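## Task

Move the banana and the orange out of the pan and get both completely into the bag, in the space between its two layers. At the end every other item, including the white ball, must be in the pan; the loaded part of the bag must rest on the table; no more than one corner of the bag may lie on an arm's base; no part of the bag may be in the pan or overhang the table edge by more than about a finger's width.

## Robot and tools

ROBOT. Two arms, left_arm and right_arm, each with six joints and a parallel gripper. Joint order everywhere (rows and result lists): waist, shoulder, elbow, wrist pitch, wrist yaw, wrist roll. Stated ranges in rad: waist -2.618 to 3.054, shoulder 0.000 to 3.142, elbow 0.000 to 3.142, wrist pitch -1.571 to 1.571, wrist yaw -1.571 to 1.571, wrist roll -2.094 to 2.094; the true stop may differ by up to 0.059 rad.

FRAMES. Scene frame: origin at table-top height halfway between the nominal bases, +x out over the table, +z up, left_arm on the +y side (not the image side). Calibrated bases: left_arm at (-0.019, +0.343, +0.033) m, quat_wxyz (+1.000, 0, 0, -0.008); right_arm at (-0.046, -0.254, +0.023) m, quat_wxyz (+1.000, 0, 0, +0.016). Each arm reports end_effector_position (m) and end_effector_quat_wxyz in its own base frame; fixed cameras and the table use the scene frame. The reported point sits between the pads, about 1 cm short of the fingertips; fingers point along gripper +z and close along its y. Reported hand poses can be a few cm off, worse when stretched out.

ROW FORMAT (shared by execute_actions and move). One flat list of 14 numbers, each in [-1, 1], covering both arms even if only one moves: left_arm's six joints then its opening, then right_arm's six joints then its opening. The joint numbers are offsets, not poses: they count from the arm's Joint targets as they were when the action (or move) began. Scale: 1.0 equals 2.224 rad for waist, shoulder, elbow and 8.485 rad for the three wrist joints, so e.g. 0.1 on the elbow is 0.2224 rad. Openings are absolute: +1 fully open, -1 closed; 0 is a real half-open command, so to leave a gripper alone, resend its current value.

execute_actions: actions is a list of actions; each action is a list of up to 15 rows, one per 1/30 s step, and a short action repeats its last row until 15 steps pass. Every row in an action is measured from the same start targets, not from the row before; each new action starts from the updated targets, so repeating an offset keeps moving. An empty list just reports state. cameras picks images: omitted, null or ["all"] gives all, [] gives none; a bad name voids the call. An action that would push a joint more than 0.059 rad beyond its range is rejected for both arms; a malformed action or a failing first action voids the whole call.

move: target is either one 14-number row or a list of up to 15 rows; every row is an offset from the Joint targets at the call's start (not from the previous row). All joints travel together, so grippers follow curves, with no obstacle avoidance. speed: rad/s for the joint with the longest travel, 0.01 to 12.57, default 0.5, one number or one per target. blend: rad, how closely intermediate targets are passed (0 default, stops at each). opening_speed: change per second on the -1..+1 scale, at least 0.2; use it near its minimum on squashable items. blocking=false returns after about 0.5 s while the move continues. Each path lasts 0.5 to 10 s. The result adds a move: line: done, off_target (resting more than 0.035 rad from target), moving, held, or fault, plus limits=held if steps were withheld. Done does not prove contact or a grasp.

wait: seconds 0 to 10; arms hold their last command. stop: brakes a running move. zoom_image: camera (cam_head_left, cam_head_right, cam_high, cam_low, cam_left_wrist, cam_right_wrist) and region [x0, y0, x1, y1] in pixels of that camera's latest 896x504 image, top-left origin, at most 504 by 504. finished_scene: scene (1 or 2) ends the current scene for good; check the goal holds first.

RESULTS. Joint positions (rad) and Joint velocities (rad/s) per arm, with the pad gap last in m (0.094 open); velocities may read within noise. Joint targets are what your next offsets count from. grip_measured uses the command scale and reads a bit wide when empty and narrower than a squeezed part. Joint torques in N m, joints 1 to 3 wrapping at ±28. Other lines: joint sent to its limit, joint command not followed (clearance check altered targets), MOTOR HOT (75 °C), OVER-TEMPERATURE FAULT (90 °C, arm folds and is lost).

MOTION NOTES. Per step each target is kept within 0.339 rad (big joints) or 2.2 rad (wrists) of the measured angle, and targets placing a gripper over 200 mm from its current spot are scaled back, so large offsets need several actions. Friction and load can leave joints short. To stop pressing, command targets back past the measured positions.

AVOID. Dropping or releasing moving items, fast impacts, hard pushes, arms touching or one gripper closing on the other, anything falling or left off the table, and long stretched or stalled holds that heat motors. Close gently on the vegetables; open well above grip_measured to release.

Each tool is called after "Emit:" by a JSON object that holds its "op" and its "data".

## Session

Emit:
{"op": "execute_actions", "data": {"actions": []}}

Scene clock: 0.00 s.
left_arm: end_effector_position=(+0.3944, +0.0308, +0.0949) grip_measured=+1.000 end_effector_quat_wxyz=(+0.587, -0.050, +0.806, +0.059) | right_arm: end_effector_position=(+0.3969, +0.0123, +0.0815) grip_measured=+1.000 end_effector_quat_wxyz=(+0.550, -0.013, +0.835, -0.014)
Joint positions: left_arm=[0.018 1.567 0.361 0.893 -0.137 -0.006 0.094] | right_arm=[0.058 1.557 0.408 0.741 0.063 -0.014 0.094]
Joint velocities: within noise
Joint torques (N m): no reading
Heat: left arm: 25 °C; right arm: 29 °C.
Joint targets: left_arm=[0.018 1.563 0.365 0.889 -0.137 -0.006] | right_arm=[0.058 1.547 0.419 0.755 0.063 -0.014]
Tool commands: left_gripper/opening=+1.0 right_gripper/opening=+1.0

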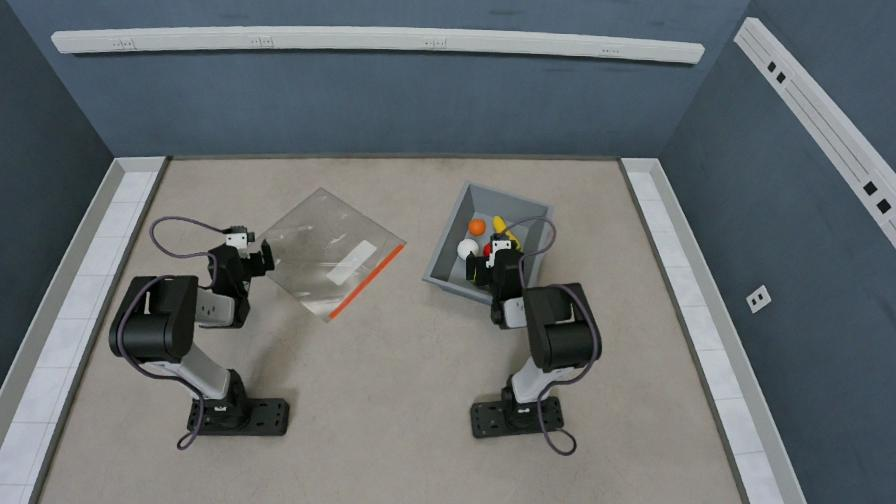

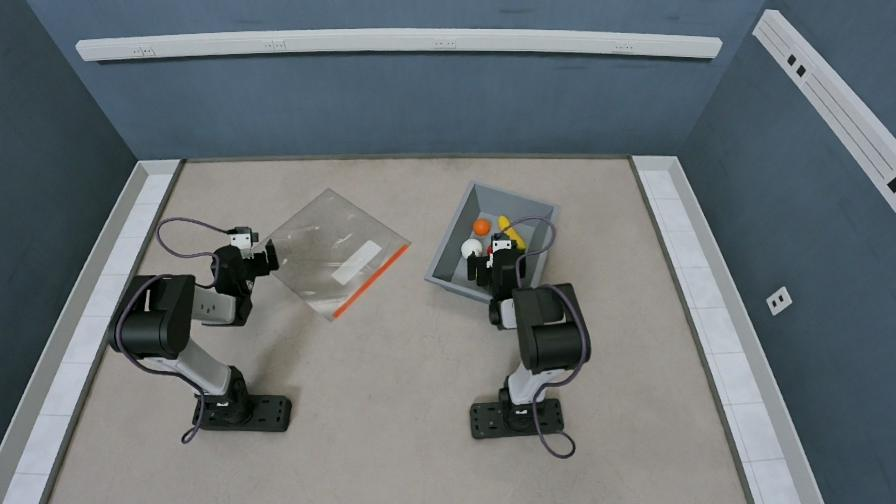

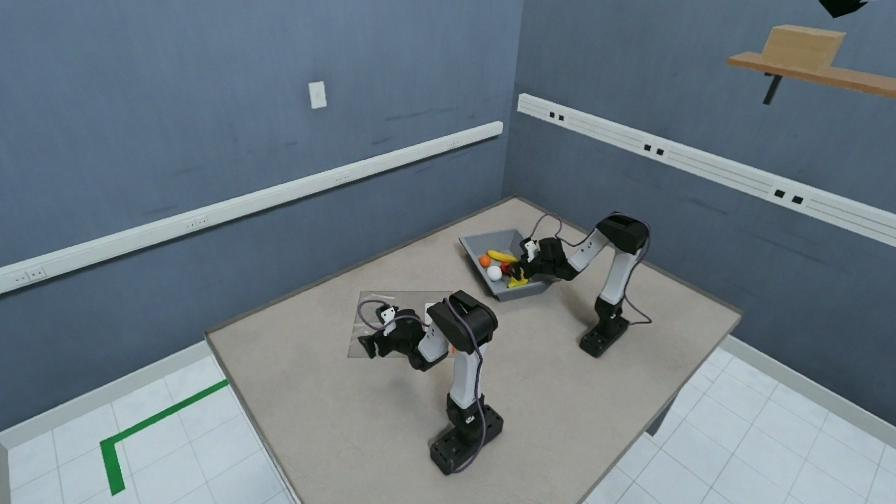

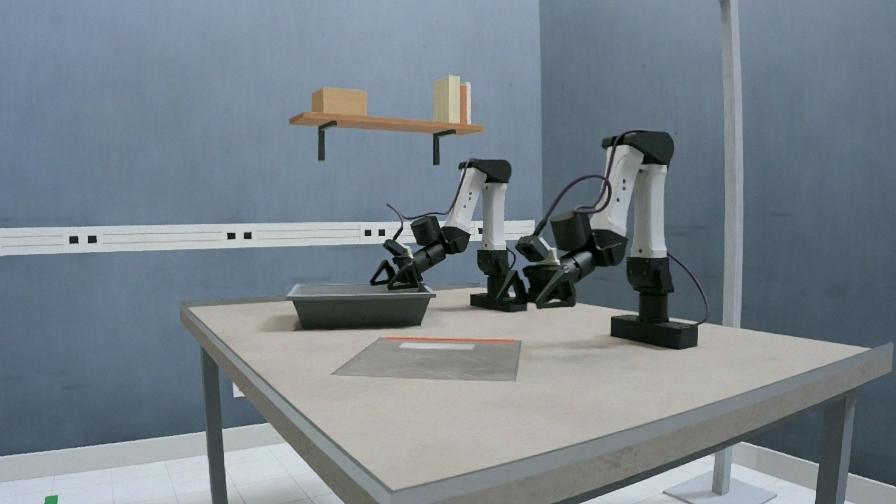

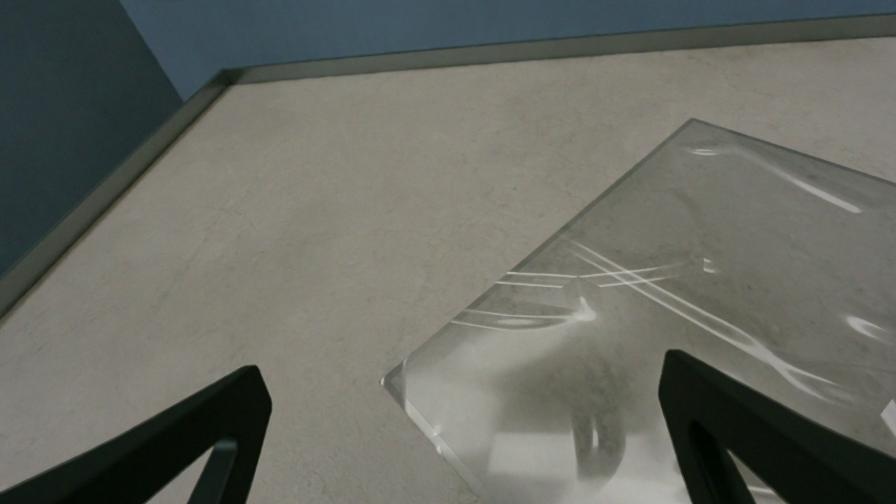

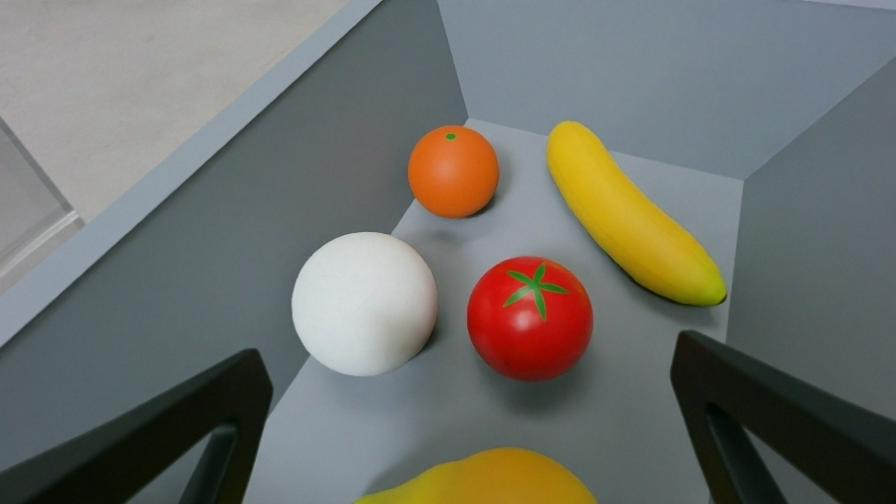

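Emit:
{"op": "move", "data": {"target": [-0.296,-0.232,0.4685,-0.2534,0.016,0.0007,0.1,-0.026,-0.225,0.444,-0.2376,-0.0074,0.0016,0.3], "speed": 0.8, "cameras": ["cam_left_wrist","cam_right_wrist"]}}

Scene clock: 4.13 s.
left_arm: end_effector_position=(+0.2037, -0.1462, +0.2884) grip_measured=+0.102 end_effector_quat_wxyz=(+0.314, +0.289, +0.899, -0.096) | right_arm: end_effector_position=(+0.2479, +0.0001, +0.2824) grip_measured=+0.301 end_effector_quat_wxyz=(+0.315, -0.006, +0.949, -0.005)
Joint positions: left_arm=[-0.634 1.047 1.391 -1.247 -0.017 -0.006 0.052] | right_arm=[0.007 1.051 1.384 -1.262 0.01 -0.008 0.061]
Joint velocities: within noise
Joint torques (N m): left_arm=[-0.32 -1.54 8.69 1.63 0.15 0] | right_arm=[-0.7 -2 8.29 1.39 -0.12 0.12]
Heat: left arm: 26 °C; right arm: 30 °C.
Joint targets: left_arm=[-0.640 1.047 1.408 -1.261 -0.001 0.000] | right_arm=[0.000 1.047 1.406 -1.261 0.000 -0.001]
move: done
Images, in order (width x height): cam_left_wrist 896x504, cam_right_wrist 896x504.

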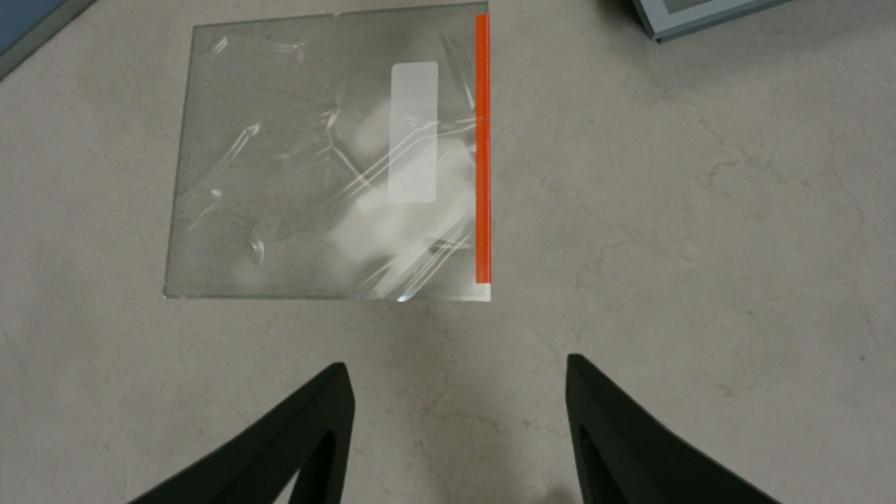

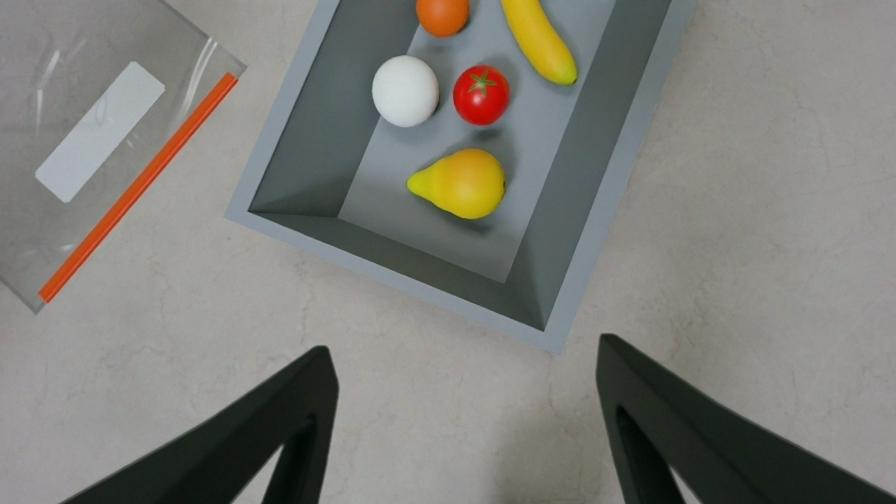

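Emit:
{"op": "move", "data": {"target": [-0.0175,0.5283,0.2176,0.0024,0,0.1768,0.1,0,0,0,0,0,0,0.3], "speed": 0.6, "cameras": ["cam_head_left","cam_left_wrist","cam_right_wrist"]}}

Scene clock: 9.20 s.
left_arm: end_effector_position=(+0.3342, -0.2625, +0.0540) grip_measured=+0.102 end_effector_quat_wxyz=(-0.010, +0.882, +0.471, +0.004) | right_arm: end_effector_position=(+0.2477, +0.0002, +0.2823) grip_measured=+0.301 end_effector_quat_wxyz=(+0.315, -0.006, +0.949, -0.005)
Joint positions: left_arm=[-0.672 2.212 1.872 -1.246 -0.016 1.488 0.052] | right_arm=[0.007 1.051 1.384 -1.263 0.009 -0.008 0.061]
Joint velocities: within noise
Joint torques (N m): left_arm=[-0.31 -10.67 8.84 0.32 0.19 0.06] | right_arm=[-0.68 -2 8.32 1.42 -0.11 0.12]
Heat: left arm: 27 °C; right arm: 30 °C.
Joint targets: left_arm=[-0.679 2.222 1.892 -1.241 -0.001 1.499] | right_arm=[0.000 1.047 1.406 -1.261 0.000 -0.001]
move: done
Images, in order (width x height): cam_head_left 896x504, cam_left_wrist 896x504, cam_right_wrist 896x504.

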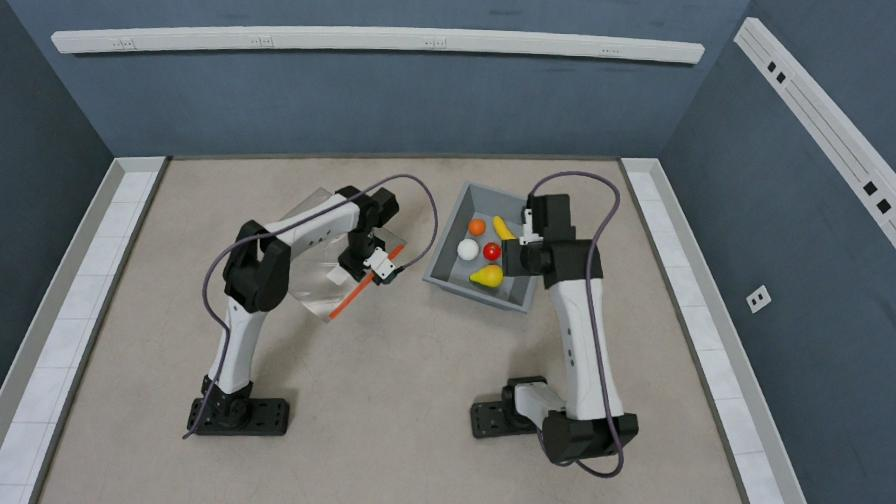

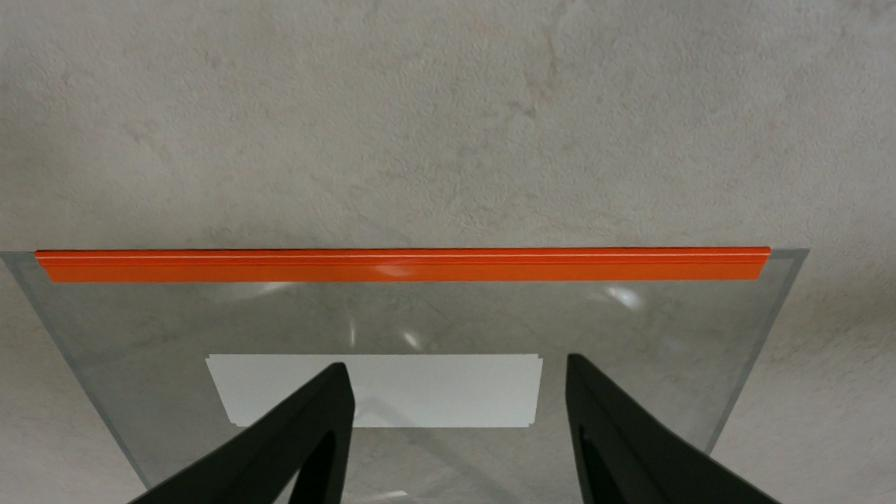

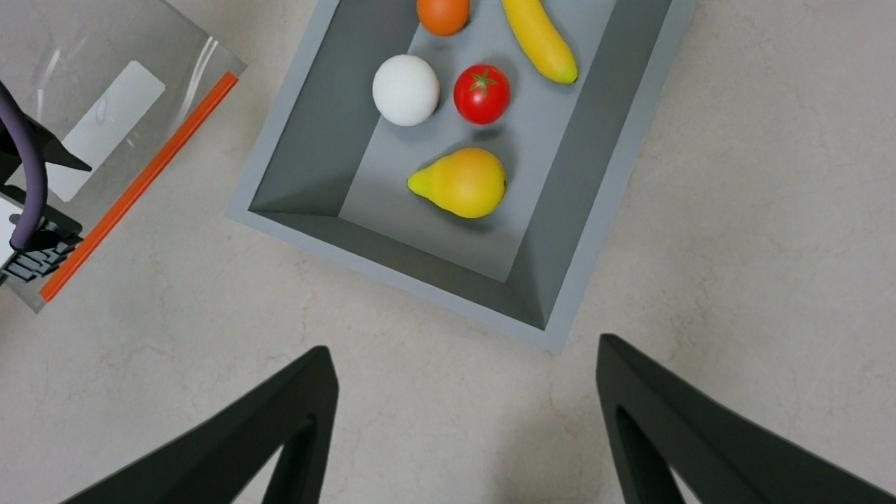

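Emit:
{"op": "move", "data": {"target": [0.0324,0,0,0,0.0018,0.0085,0.1,0,0,0,0,0,0,0.3], "speed": 0.3, "cameras": ["cam_left_wrist","cam_right_wrist"]}}

Scene clock: 10.77 s.
left_arm: end_effector_position=(+0.3497, -0.2415, +0.0540) grip_measured=+0.102 end_effector_quat_wxyz=(-0.008, +0.883, +0.469, -0.002) | right_arm: end_effector_position=(+0.2477, +0.0002, +0.2823) grip_measured=+0.301 end_effector_quat_wxyz=(+0.315, -0.006, +0.949, -0.005)
Joint positions: left_arm=[-0.606 2.212 1.872 -1.246 -0.003 1.56 0.052] | right_arm=[0.007 1.051 1.384 -1.263 0.009 -0.008 0.061]
Joint velocities: within noise
Joint torques (N m): left_arm=[0.13 -10.65 8.85 0.31 0.24 0.07] | right_arm=[-0.69 -2 8.31 1.42 -0.11 0.12]
Heat: left arm: 27 °C; right arm: 30 °C.
Joint targets: left_arm=[-0.607 2.222 1.892 -1.241 0.014 1.572] | right_arm=[0.000 1.047 1.406 -1.261 0.000 -0.001]
move: done
Images, in order (width x height): cam_left_wrist 896x504, cam_right_wrist 896x504.

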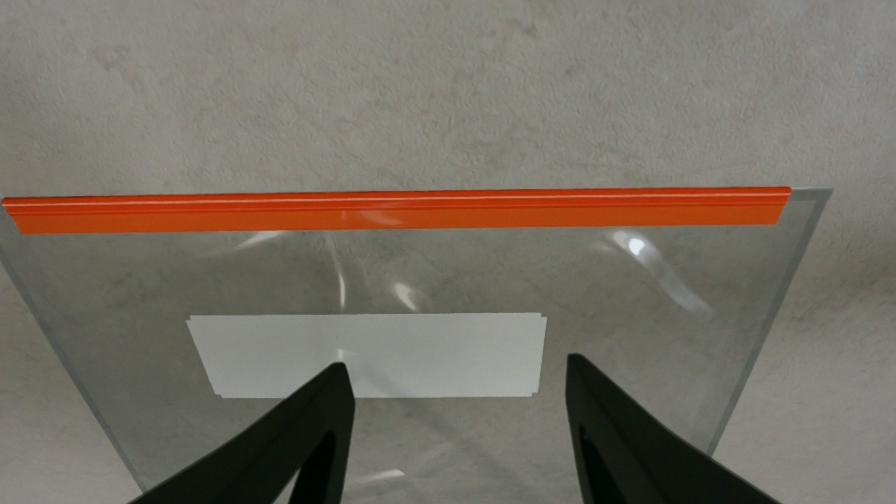

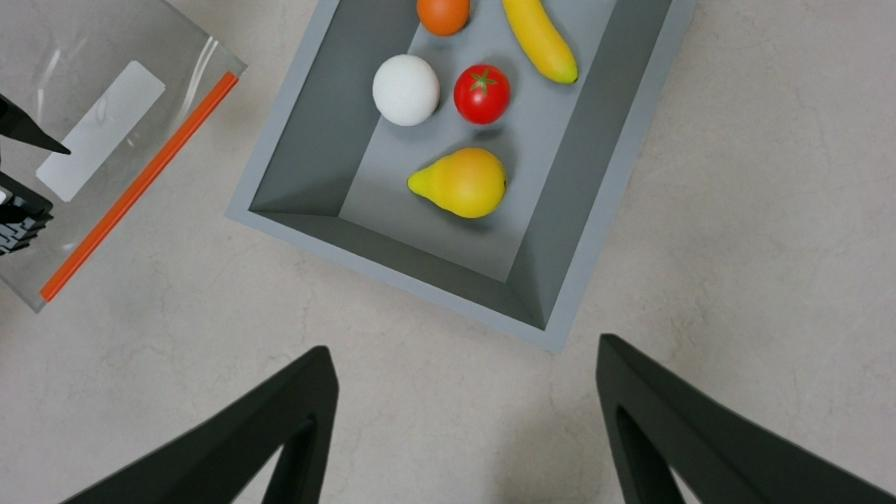

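Emit:
{"op": "move", "data": {"target": [[0.0056,0.0230,-0.0586,0.0214,0,0.0015,0.1,0,0,0,0,0,0,0.3],[0.0056,0.0366,-0.0932,0.0340,0,0.0015,0.1,0,0,0,0,0,0,0.3],[0.0056,0.0366,-0.0932,0.0340,0,0.0015,-1,0,0,0,0,0,0,0.3]], "speed": [0.3,0.08,0.1], "opening_speed": 0.5, "cameras": ["cam_left_wrist","cam_right_wrist"]}}

Scene clock: 15.80 s.
left_arm: end_effector_position=(+0.3596, -0.2461, -0.0158) grip_measured=-0.985 end_effector_quat_wxyz=(+0.011, +0.885, +0.465, +0.007) | right_arm: end_effector_position=(+0.2477, +0.0002, +0.2823) grip_measured=+0.301 end_effector_quat_wxyz=(+0.315, -0.006, +0.949, -0.005)
Joint positions: left_arm=[-0.601 2.279 1.699 -0.966 -0.002 1.573 0.001] | right_arm=[0.007 1.051 1.384 -1.263 0.009 -0.008 0.061]
Joint velocities: within noise
Joint torques (N m): left_arm=[0.75 -9.85 5.11 0.5 0.22 0.06] | right_arm=[-0.69 -2.02 8.31 1.42 -0.11 0.12]
Heat: left arm: 27 °C; right arm: 29 °C.
Joint targets: left_arm=[-0.594 2.304 1.684 -0.952 0.014 1.584] | right_arm=[0.000 1.047 1.406 -1.261 0.000 -0.001]
move: done
Images, in order (width x height): cam_left_wrist 896x504, cam_right_wrist 896x504.

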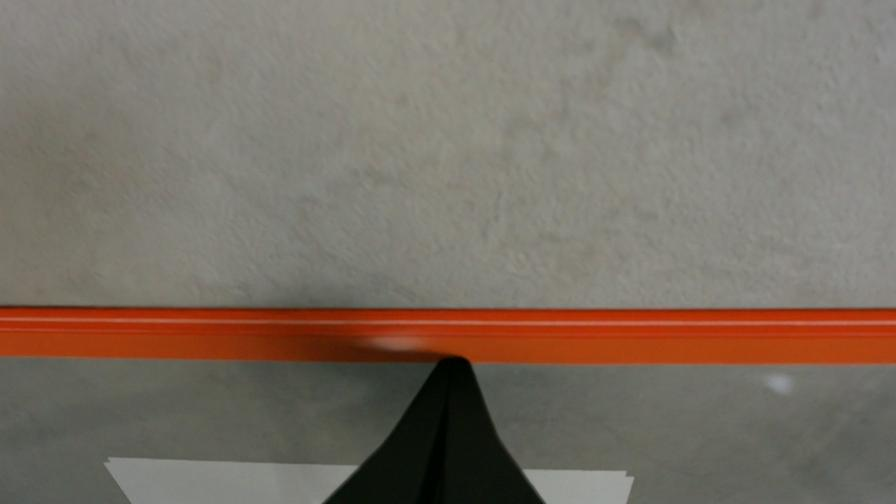

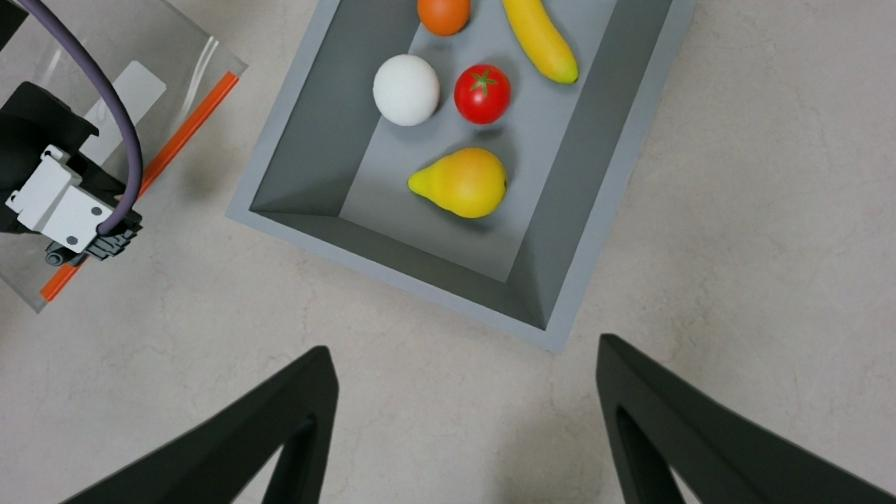

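Emit:
{"op": "move", "data": {"target": [0,-0.02,0.05,-0.0184,0,0,-1,0,0,0,0,0,0,0.3], "speed": 0.15, "cameras": ["cam_left_wrist"]}}

Scene clock: 17.63 s.
left_arm: end_effector_position=(+0.3535, -0.2419, +0.0027) grip_measured=-0.985 end_effector_quat_wxyz=(-0.013, +0.885, +0.465, -0.006) | right_arm: end_effector_position=(+0.2477, +0.0002, +0.2823) grip_measured=+0.301 end_effector_quat_wxyz=(+0.315, -0.006, +0.949, -0.005)
Joint positions: left_arm=[-0.601 2.279 1.776 -1.096 -0.002 1.573 0.001] | right_arm=[0.007 1.051 1.384 -1.263 0.009 -0.008 0.061]
Joint velocities: within noise
Joint torques (N m): left_arm=[0.69 -13.31 8.53 0.13 0.21 0.06] | right_arm=[-0.68 -2.04 8.31 1.42 -0.11 0.13]
Heat: left arm: 28 °C; right arm: 29 °C.
Joint targets: left_arm=[-0.594 2.259 1.796 -1.109 0.014 1.584] | right_arm=[0.000 1.047 1.406 -1.261 0.000 -0.001]
move: done
Images, in order (width x height): cam_left_wrist 896x504.

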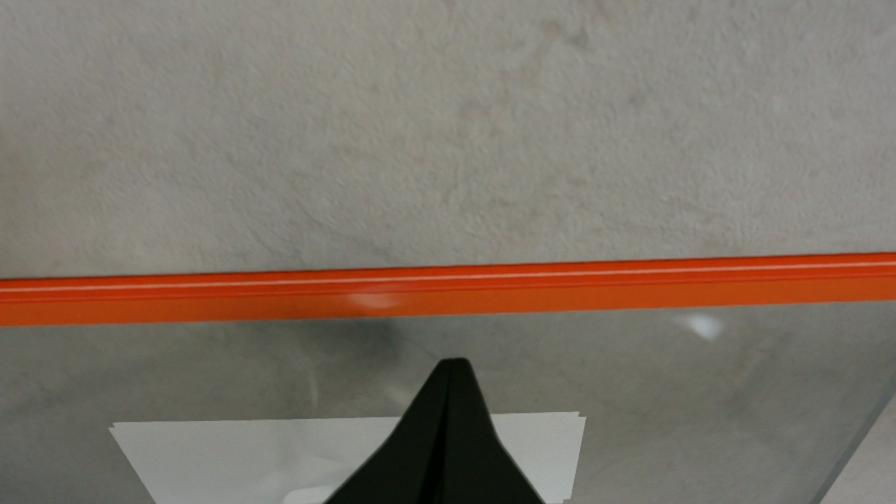

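Emit:
{"op": "move", "data": {"target": [[-0.0063,0,0,0,0,0,0.3,0,0,0,0,0,0,0.3],[-0.0063,0.0237,-0.0593,0.0218,0,0,0.3,0,0,0,0,0,0,0.3],[-0.0063,0.0237,-0.0593,0.0218,0,0,-1,0,0,0,0,0,0,0.3]], "speed": 0.1, "opening_speed": 0.5, "cameras": ["cam_left_wrist"]}}

Emit:
{"op": "move", "data": {"target": [0,-0.02,0.05,-0.0184,0,0,-1,0,0,0,0,0,0,0.3], "speed": 0.15, "cameras": ["cam_left_wrist"]}}

Scene clock: 25.73 s.
left_arm: end_effector_position=(+0.3602, -0.2466, -0.0170) grip_measured=-0.985 end_effector_quat_wxyz=(+0.013, +0.885, +0.465, +0.008) | right_arm: end_effector_position=(+0.2477, +0.0002, +0.2823) grip_measured=+0.301 end_effector_quat_wxyz=(+0.315, -0.006, +0.949, -0.005)
Joint positions: left_arm=[-0.601 2.279 1.694 -0.956 -0.002 1.574 0.001] | right_arm=[0.007 1.051 1.384 -1.263 0.009 -0.008 0.061]
Joint velocities: within noise
Joint torques (N m): left_arm=[-0.4 -9.2 3.6 0.74 0.22 0.06] | right_arm=[-0.69 -2.02 8.31 1.42 -0.11 0.12]
Heat: left arm: 31 °C; right arm: 29 °C.
Joint targets: left_arm=[-0.608 2.312 1.664 -0.924 0.014 1.584] | right_arm=[0.000 1.047 1.406 -1.261 0.000 -0.001]
move: done; target 3's new numbers were sent with left_arm's wrist pitch 0.047 rad from that target
Images, in order (width x height): cam_left_wrist 896x504.

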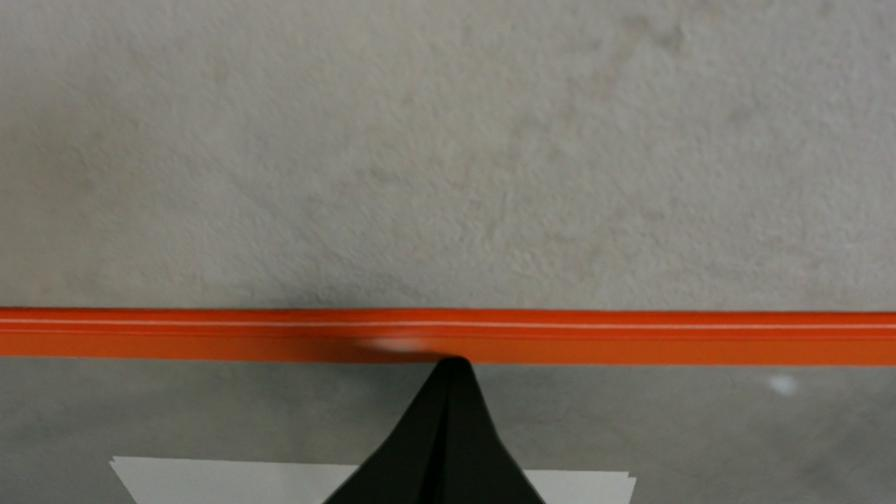

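Scene clock: 27.37 s.
left_arm: end_effector_position=(+0.3540, -0.2423, -0.0023) grip_measured=-0.985 end_effector_quat_wxyz=(-0.009, +0.885, +0.465, -0.004) | right_arm: end_effector_position=(+0.2477, +0.0002, +0.2823) grip_measured=+0.301 end_effector_quat_wxyz=(+0.315, -0.006, +0.949, -0.005)
Joint positions: left_arm=[-0.601 2.279 1.756 -1.067 -0.002 1.574 0.001] | right_arm=[0.007 1.051 1.384 -1.263 0.009 -0.008 0.061]
Joint velocities: within noise
Joint torques (N m): left_arm=[-0.35 -12.68 8.53 0.11 0.21 0.04] | right_arm=[-0.69 -2 8.31 1.42 -0.11 0.12]
Heat: left arm: 32 °C; right arm: 29 °C.
Joint targets: left_arm=[-0.608 2.267 1.775 -1.080 0.014 1.584] | right_arm=[0.000 1.047 1.406 -1.261 0.000 -0.001]
move: done
Images, in order (width x height): cam_left_wrist 896x504.

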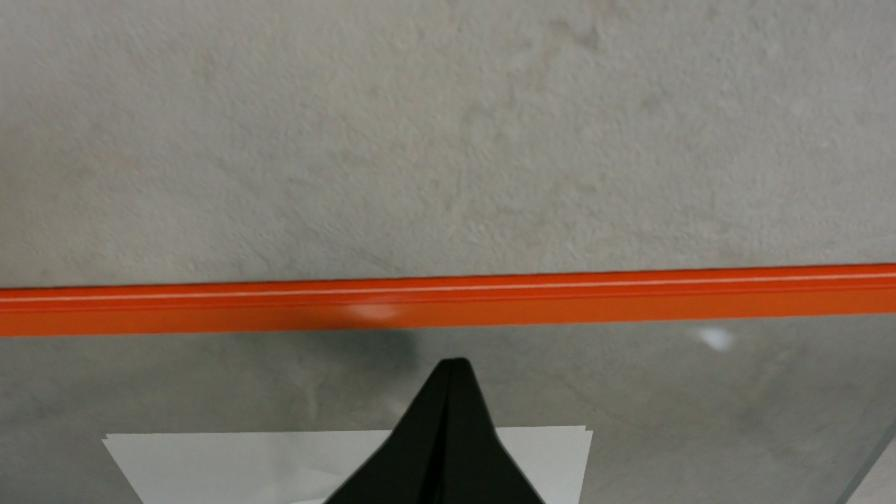

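Emit:
{"op": "move", "data": {"target": [[-0.014,-0.007,0.018,-0.006,0,0,0.2,0,0,0,0,0,0,0.3],[-0.014,0.0237,-0.0593,0.0218,0,0,0.2,0,0,0,0,0,0,0.3],[-0.014,0.0237,-0.0593,0.0218,0,0,-1,0,0,0,0,0,0,0.3]], "speed": [0.1,0.1,0.1], "opening_speed": 0.5, "cameras": ["cam_left_wrist"]}}

Emit:
{"op": "move", "data": {"target": [0,-0.02,0.05,-0.0184,0,0,-1,0,0,0,0,0,0,0.3], "speed": 0.15, "cameras": ["cam_left_wrist"]}}

Scene clock: 33.40 s.
left_arm: end_effector_position=(+0.3516, -0.2589, -0.0174) grip_measured=-0.985 end_effector_quat_wxyz=(+0.017, +0.893, +0.449, +0.010) | right_arm: end_effector_position=(+0.2476, +0.0002, +0.2822) grip_measured=+0.301 end_effector_quat_wxyz=(+0.315, -0.006, +0.949, -0.005)
Joint positions: left_arm=[-0.635 2.272 1.68 -0.94 -0.002 1.574 0.001] | right_arm=[0.007 1.051 1.384 -1.264 0.009 -0.008 0.061]
Joint velocities: within noise
Joint torques (N m): left_arm=[-0.14 -7.94 3.02 0.91 0.21 0.05] | right_arm=[-0.7 -2 8.29 1.42 -0.11 0.12]
Heat: left arm: 32 °C; right arm: 29 °C.
Joint targets: left_arm=[-0.640 2.320 1.643 -0.895 0.014 1.584] | right_arm=[0.000 1.047 1.406 -1.261 0.000 -0.001]
move: off_target (left_arm); target 3's new numbers were sent with left_arm's wrist pitch 0.065 rad from that target; left_arm: the shoulder is farthest, 0.048 rad from its target
Images, in order (width x height): cam_left_wrist 896x504.

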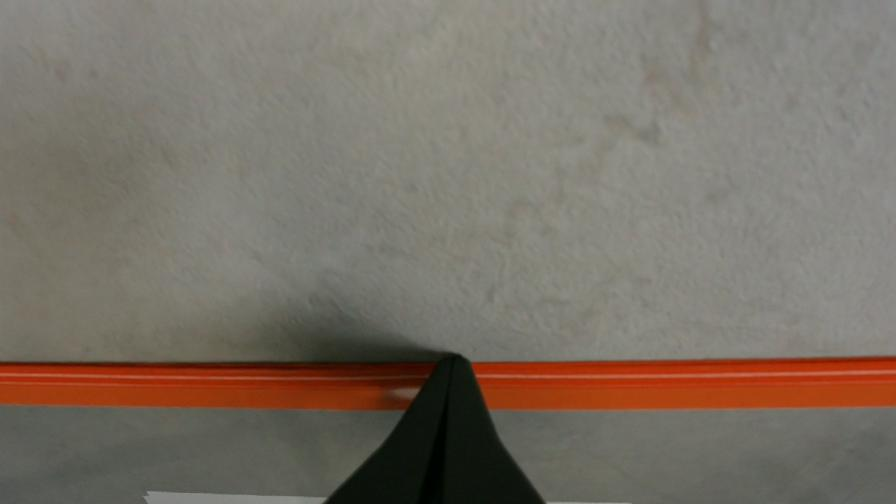

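Scene clock: 35.03 s.
left_arm: end_effector_position=(+0.3465, -0.2552, -0.0044) grip_measured=-0.985 end_effector_quat_wxyz=(-0.002, +0.893, +0.450, +0.000) | right_arm: end_effector_position=(+0.2476, +0.0002, +0.2822) grip_measured=+0.301 end_effector_quat_wxyz=(+0.315, -0.006, +0.949, -0.005)
Joint positions: left_arm=[-0.635 2.272 1.735 -1.039 -0.001 1.574 0.001] | right_arm=[0.007 1.051 1.384 -1.264 0.009 -0.008 0.061]
Joint velocities: within noise
Joint torques (N m): left_arm=[-0.14 -11.43 8.51 0.16 0.21 0.05] | right_arm=[-0.68 -1.99 8.31 1.41 -0.11 0.12]
Heat: left arm: 32 °C; right arm: 29 °C.
Joint targets: left_arm=[-0.640 2.276 1.754 -1.051 0.014 1.584] | right_arm=[0.000 1.047 1.406 -1.261 0.000 -0.001]
move: done
Images, in order (width x height): cam_left_wrist 896x504.

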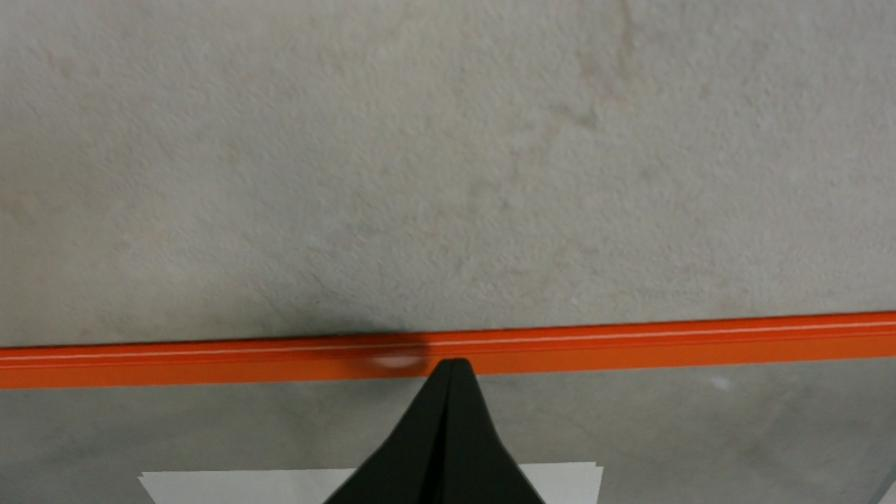

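Emit:
{"op": "move", "data": {"target": [[0.0121,-0.007,0.018,-0.006,0,0,0.1,0,0,0,0,0,0,0.3],[0.0121,0.0365,-0.0865,0.0318,0,0,0.1,0,0,0,0,0,0,0.3],[0.0121,0.0365,-0.0865,0.0318,0,0,-1,0,0,0,0,0,0,0.3]], "speed": [0.1,0.1,0.1], "opening_speed": 0.4, "cameras": ["cam_left_wrist"]}}

Emit:
{"op": "move", "data": {"target": [0,-0.02,0.05,-0.0184,0,0,-1,0,0,0,0,0,0,0.3], "speed": 0.15, "cameras": ["cam_left_wrist"]}}

Scene clock: 42.40 s.
left_arm: end_effector_position=(+0.3518, -0.2495, -0.0191) grip_measured=-0.985 end_effector_quat_wxyz=(+0.024, +0.889, +0.457, +0.013) | right_arm: end_effector_position=(+0.2476, +0.0003, +0.2822) grip_measured=+0.301 end_effector_quat_wxyz=(+0.315, -0.006, +0.949, -0.004)
Joint positions: left_arm=[-0.617 2.24 1.617 -0.893 -0.001 1.575 0.001] | right_arm=[0.007 1.051 1.384 -1.264 0.009 -0.008 0.061]
Joint velocities: within noise
Joint torques (N m): left_arm=[0.55 -2.35 1.17 1.7 0.21 0.04] | right_arm=[-0.69 -2.02 8.31 1.42 -0.11 0.12]
Heat: left arm: 32 °C; right arm: 29 °C.
Joint targets: left_arm=[-0.613 2.357 1.562 -0.781 0.014 1.584] | right_arm=[0.000 1.047 1.406 -1.261 0.000 -0.001]
move: off_target (left_arm); target 3's new numbers were sent with left_arm's wrist pitch 0.133 rad from that target; left_arm: the shoulder is farthest, 0.117 rad from its target
Images, in order (width x height): cam_left_wrist 896x504.

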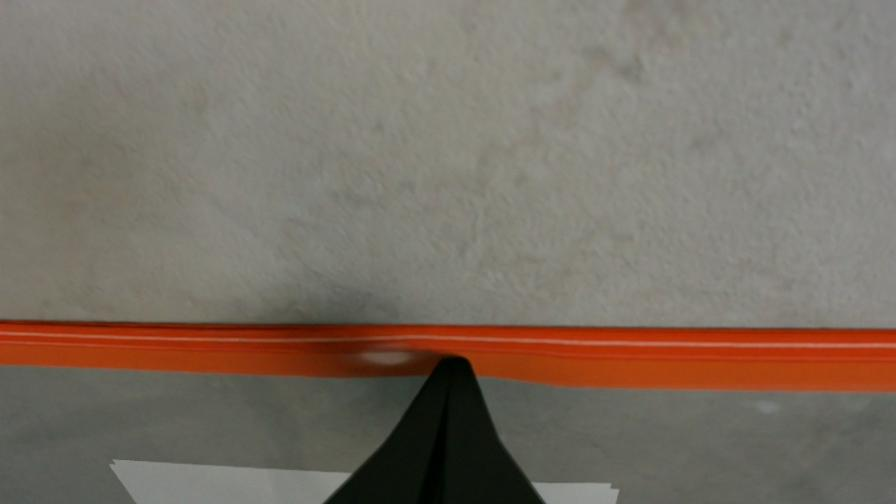

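Scene clock: 43.77 s.
left_arm: end_effector_position=(+0.3522, -0.2498, -0.0165) grip_measured=-0.985 end_effector_quat_wxyz=(+0.012, +0.889, +0.457, +0.007) | right_arm: end_effector_position=(+0.2476, +0.0003, +0.2822) grip_measured=+0.301 end_effector_quat_wxyz=(+0.315, -0.006, +0.949, -0.004)
Joint positions: left_arm=[-0.617 2.263 1.669 -0.95 -0.001 1.575 0.001] | right_arm=[0.007 1.051 1.384 -1.264 0.009 -0.008 0.061]
Joint velocities: within noise
Joint torques (N m): left_arm=[0.59 -7.77 6.98 0.52 0.2 0.05] | right_arm=[-0.68 -2.02 8.32 1.42 -0.11 0.12]
Heat: left arm: 31 °C; right arm: 29 °C.
Joint targets: left_arm=[-0.613 2.312 1.673 -0.937 0.014 1.584] | right_arm=[0.000 1.047 1.406 -1.261 0.000 -0.001]
move: off_target (left_arm); left_arm: the shoulder is farthest, 0.050 rad from its target
Images, in order (width x height): cam_left_wrist 896x504.

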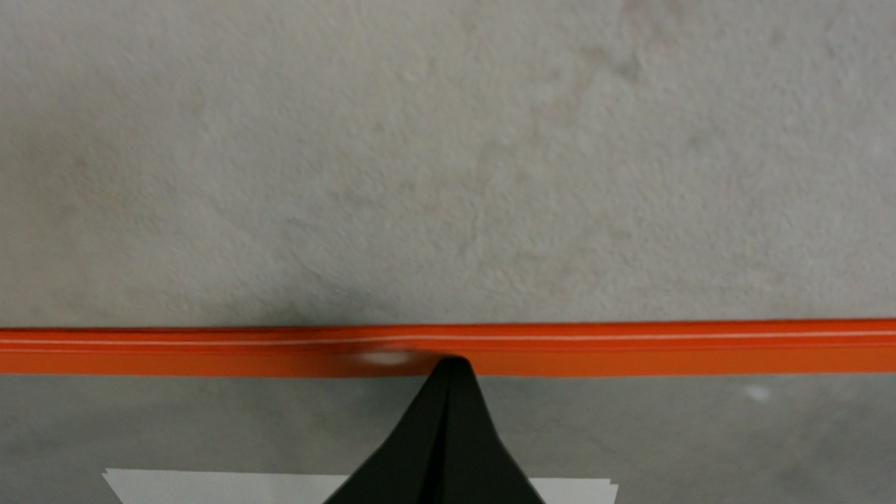

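Emit:
{"op": "move", "data": {"target": [0,-0.02,0.05,-0.0184,0,0,-1,0,0,0,0,0,0,0.3], "speed": 0.15, "cameras": ["cam_left_wrist"]}}

Scene clock: 45.57 s.
left_arm: end_effector_position=(+0.3501, -0.2483, +0.0023) grip_measured=-0.985 end_effector_quat_wxyz=(-0.009, +0.889, +0.457, -0.004) | right_arm: end_effector_position=(+0.2476, +0.0003, +0.2822) grip_measured=+0.301 end_effector_quat_wxyz=(+0.315, -0.006, +0.949, -0.004)
Joint positions: left_arm=[-0.617 2.273 1.765 -1.081 -0.001 1.575 0.001] | right_arm=[0.007 1.051 1.384 -1.264 0.009 -0.008 0.061]
Joint velocities: within noise
Joint torques (N m): left_arm=[0.58 -12.16 8.53 0.08 0.21 0.03] | right_arm=[-0.69 -2.02 8.31 1.42 -0.11 0.12]
Heat: left arm: 32 °C; right arm: 29 °C.
Joint targets: left_arm=[-0.613 2.268 1.784 -1.093 0.014 1.584] | right_arm=[0.000 1.047 1.406 -1.261 0.000 -0.001]
move: done
Images, in order (width x height): cam_left_wrist 896x504.

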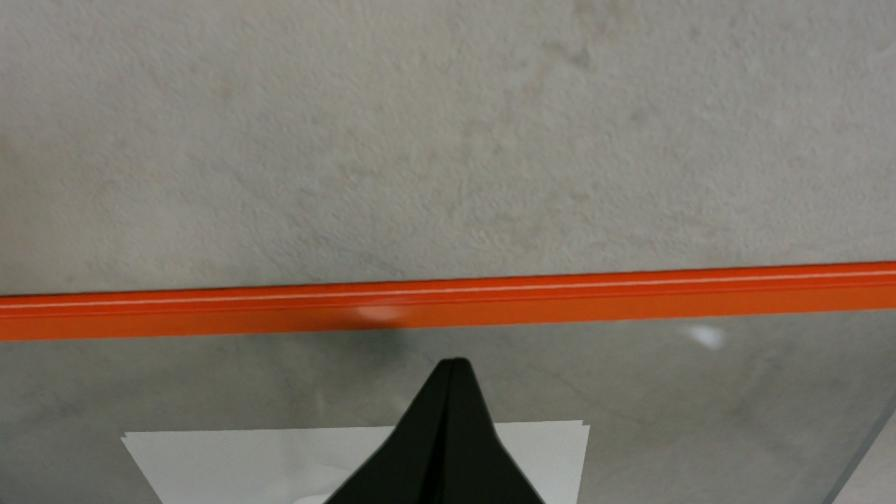

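Emit:
{"op": "move", "data": {"target": [[0,0,0,-0.002,0,0,0.1,0,0,0,0,0,0,0.3],[0,0.0345,-0.1,0.0278,0,0,0.1,0,0,0,0,0,0,0.3],[0,0.0345,-0.1,0.0278,0,0,-1,0,0,0,0,0,0,0.3]], "speed": [0.1,0.12,0.1], "opening_speed": 0.4, "cameras": ["cam_left_wrist"]}}

Emit:
{"op": "move", "data": {"target": [0,-0.035,0.1,-0.0278,0,0,-1,0,0,0,0,0,0,0.3], "speed": 0.15, "cameras": ["cam_left_wrist"]}}

Scene clock: 54.40 s.
left_arm: end_effector_position=(+0.3484, -0.2472, -0.0190) grip_measured=-0.985 end_effector_quat_wxyz=(+0.016, +0.889, +0.457, +0.009) | right_arm: end_effector_position=(+0.2476, +0.0003, +0.2822) grip_measured=+0.301 end_effector_quat_wxyz=(+0.315, -0.006, +0.949, -0.004)
Joint positions: left_arm=[-0.617 2.24 1.619 -0.913 -0.001 1.575 0.001] | right_arm=[0.007 1.051 1.384 -1.264 0.009 -0.008 0.061]
Joint velocities: within noise
Joint torques (N m): left_arm=[0.58 -3.29 0.94 1.01 0.21 0.04] | right_arm=[-0.69 -2.02 8.31 1.42 -0.11 0.12]
Heat: left arm: 33 °C; right arm: 30 °C.
Joint targets: left_arm=[-0.613 2.345 1.562 -0.857 0.014 1.584] | right_arm=[0.000 1.047 1.406 -1.261 0.000 -0.001]
move: off_target (left_arm); target 3's new numbers were sent with left_arm's shoulder 0.104 rad from that target; left_arm: the shoulder is farthest, 0.104 rad from its target
Images, in order (width x height): cam_left_wrist 896x504.

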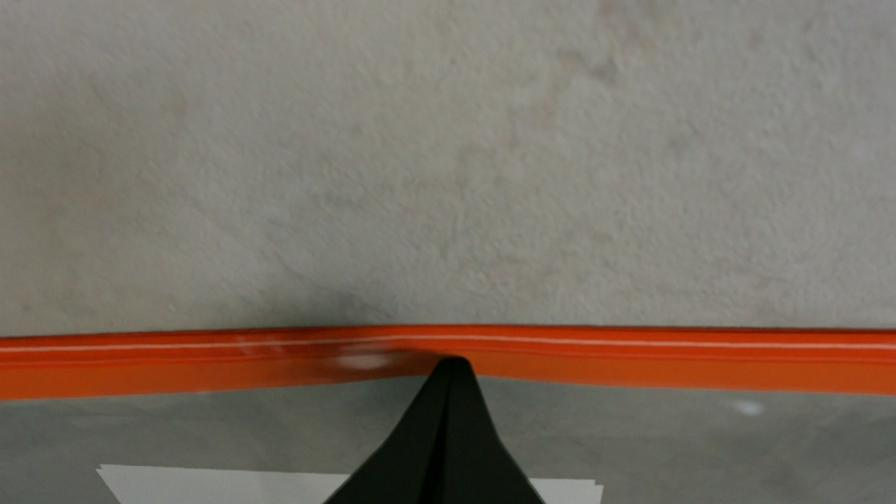

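Scene clock: 56.57 s.
left_arm: end_effector_position=(+0.3505, -0.2487, +0.0035) grip_measured=-0.985 end_effector_quat_wxyz=(-0.007, +0.889, +0.457, -0.003) | right_arm: end_effector_position=(+0.2476, +0.0003, +0.2822) grip_measured=+0.301 end_effector_quat_wxyz=(+0.315, -0.006, +0.949, -0.004)
Joint positions: left_arm=[-0.617 2.271 1.765 -1.081 -0.001 1.575 0.001] | right_arm=[0.007 1.051 1.384 -1.264 0.009 -0.008 0.061]
Joint velocities: within noise
Joint torques (N m): left_arm=[0.58 -12.04 8.47 0.1 0.21 0.06] | right_arm=[-0.69 -2.03 8.29 1.42 -0.11 0.12]
Heat: left arm: 33 °C; right arm: 30 °C.
Joint targets: left_arm=[-0.613 2.267 1.784 -1.093 0.014 1.584] | right_arm=[0.000 1.047 1.406 -1.261 0.000 -0.001]
move: done
Images, in order (width x height): cam_left_wrist 896x504.

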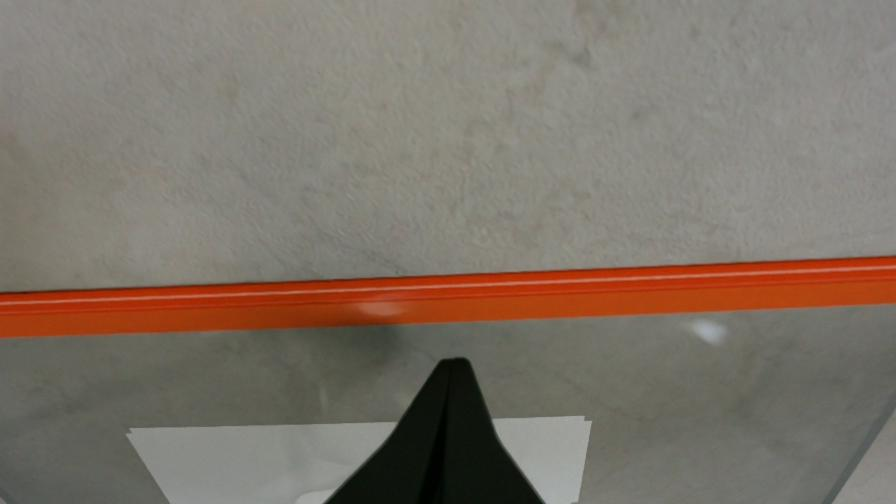

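Emit:
{"op": "move", "data": {"target": [[0,0,0,-0.004,0,0,0.3,0,0,0,0,0,0,0.3],[0,0.0508,-0.1277,0.0334,0,0,0.3,0,0,0,0,0,0,0.3],[0,0.0508,-0.1277,0.0334,0,0,-1,0,0,0,0,0,0,0.3]], "speed": [0.1,0.12,0.1], "opening_speed": 0.4, "cameras": ["cam_left_wrist"]}}

Emit:
{"op": "move", "data": {"target": [0,-0.0508,0.1277,-0.0354,0,0,-1,0,0,0,0,0,0,0.3], "speed": 0.15, "cameras": ["cam_left_wrist"]}}

Scene clock: 66.73 s.
left_arm: end_effector_position=(+0.3406, -0.2416, -0.0244) grip_measured=-0.985 end_effector_quat_wxyz=(+0.008, +0.890, +0.457, +0.005) | right_arm: end_effector_position=(+0.2476, +0.0003, +0.2822) grip_measured=+0.301 end_effector_quat_wxyz=(+0.315, -0.006, +0.949, -0.004)
Joint positions: left_arm=[-0.617 2.23 1.579 -0.901 -0.001 1.575 0.001] | right_arm=[0.007 1.051 1.384 -1.264 0.009 -0.008 0.061]
Joint velocities: within noise
Joint torques (N m): left_arm=[0.54 0.39 -1.25 1.4 0.2 0.04] | right_arm=[-0.69 -2.03 8.32 1.43 -0.1 0.12]
Heat: left arm: 32 °C; right arm: 31 °C.
Joint targets: left_arm=[-0.613 2.380 1.500 -0.810 0.014 1.584] | right_arm=[0.000 1.047 1.406 -1.261 0.000 -0.001]
move: off_target (left_arm); target 3's new numbers were sent with left_arm's shoulder 0.149 rad from that target; left_arm: the shoulder is farthest, 0.150 rad from its target
Images, in order (width x height): cam_left_wrist 896x504.

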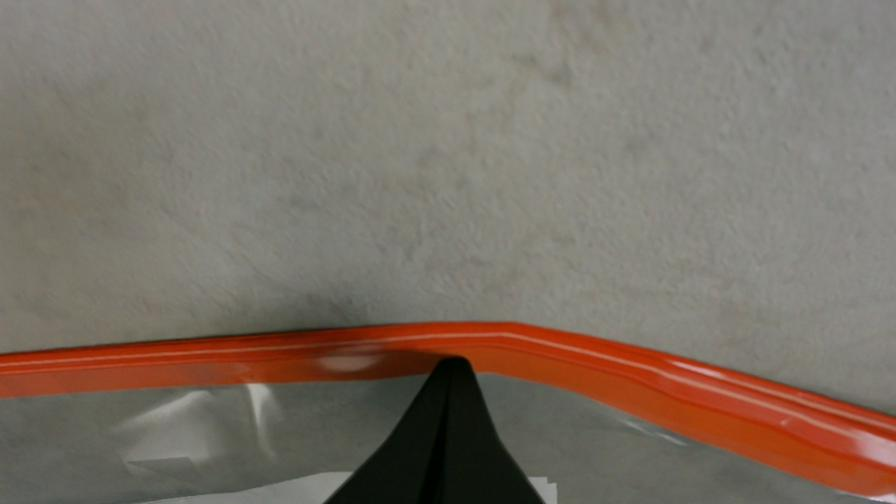

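Scene clock: 69.30 s.
left_arm: end_effector_position=(+0.3468, -0.2461, +0.0027) grip_measured=-0.985 end_effector_quat_wxyz=(-0.016, +0.889, +0.457, -0.008) | right_arm: end_effector_position=(+0.2476, +0.0003, +0.2822) grip_measured=+0.301 end_effector_quat_wxyz=(+0.315, -0.006, +0.949, -0.004)
Joint positions: left_arm=[-0.617 2.273 1.765 -1.098 -0.001 1.575 0.001] | right_arm=[0.007 1.051 1.384 -1.264 0.009 -0.008 0.061]
Joint velocities: within noise
Joint torques (N m): left_arm=[0.55 -12.19 8.44 0.06 0.19 0.05] | right_arm=[-0.69 -2.02 8.31 1.43 -0.11 0.12]
Heat: left arm: 32 °C; right arm: 31 °C.
Joint targets: left_arm=[-0.613 2.267 1.784 -1.110 0.014 1.584] | right_arm=[0.000 1.047 1.406 -1.261 0.000 -0.001]
move: done
Images, in order (width x height): cam_left_wrist 896x504.

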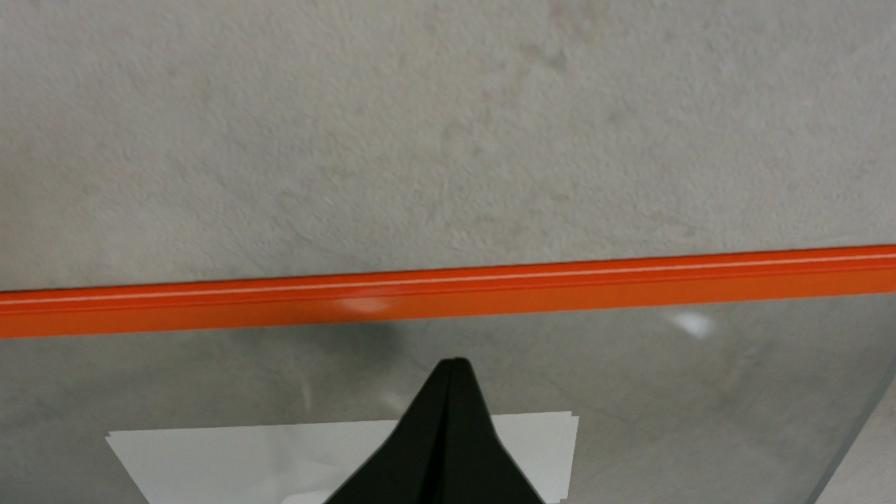

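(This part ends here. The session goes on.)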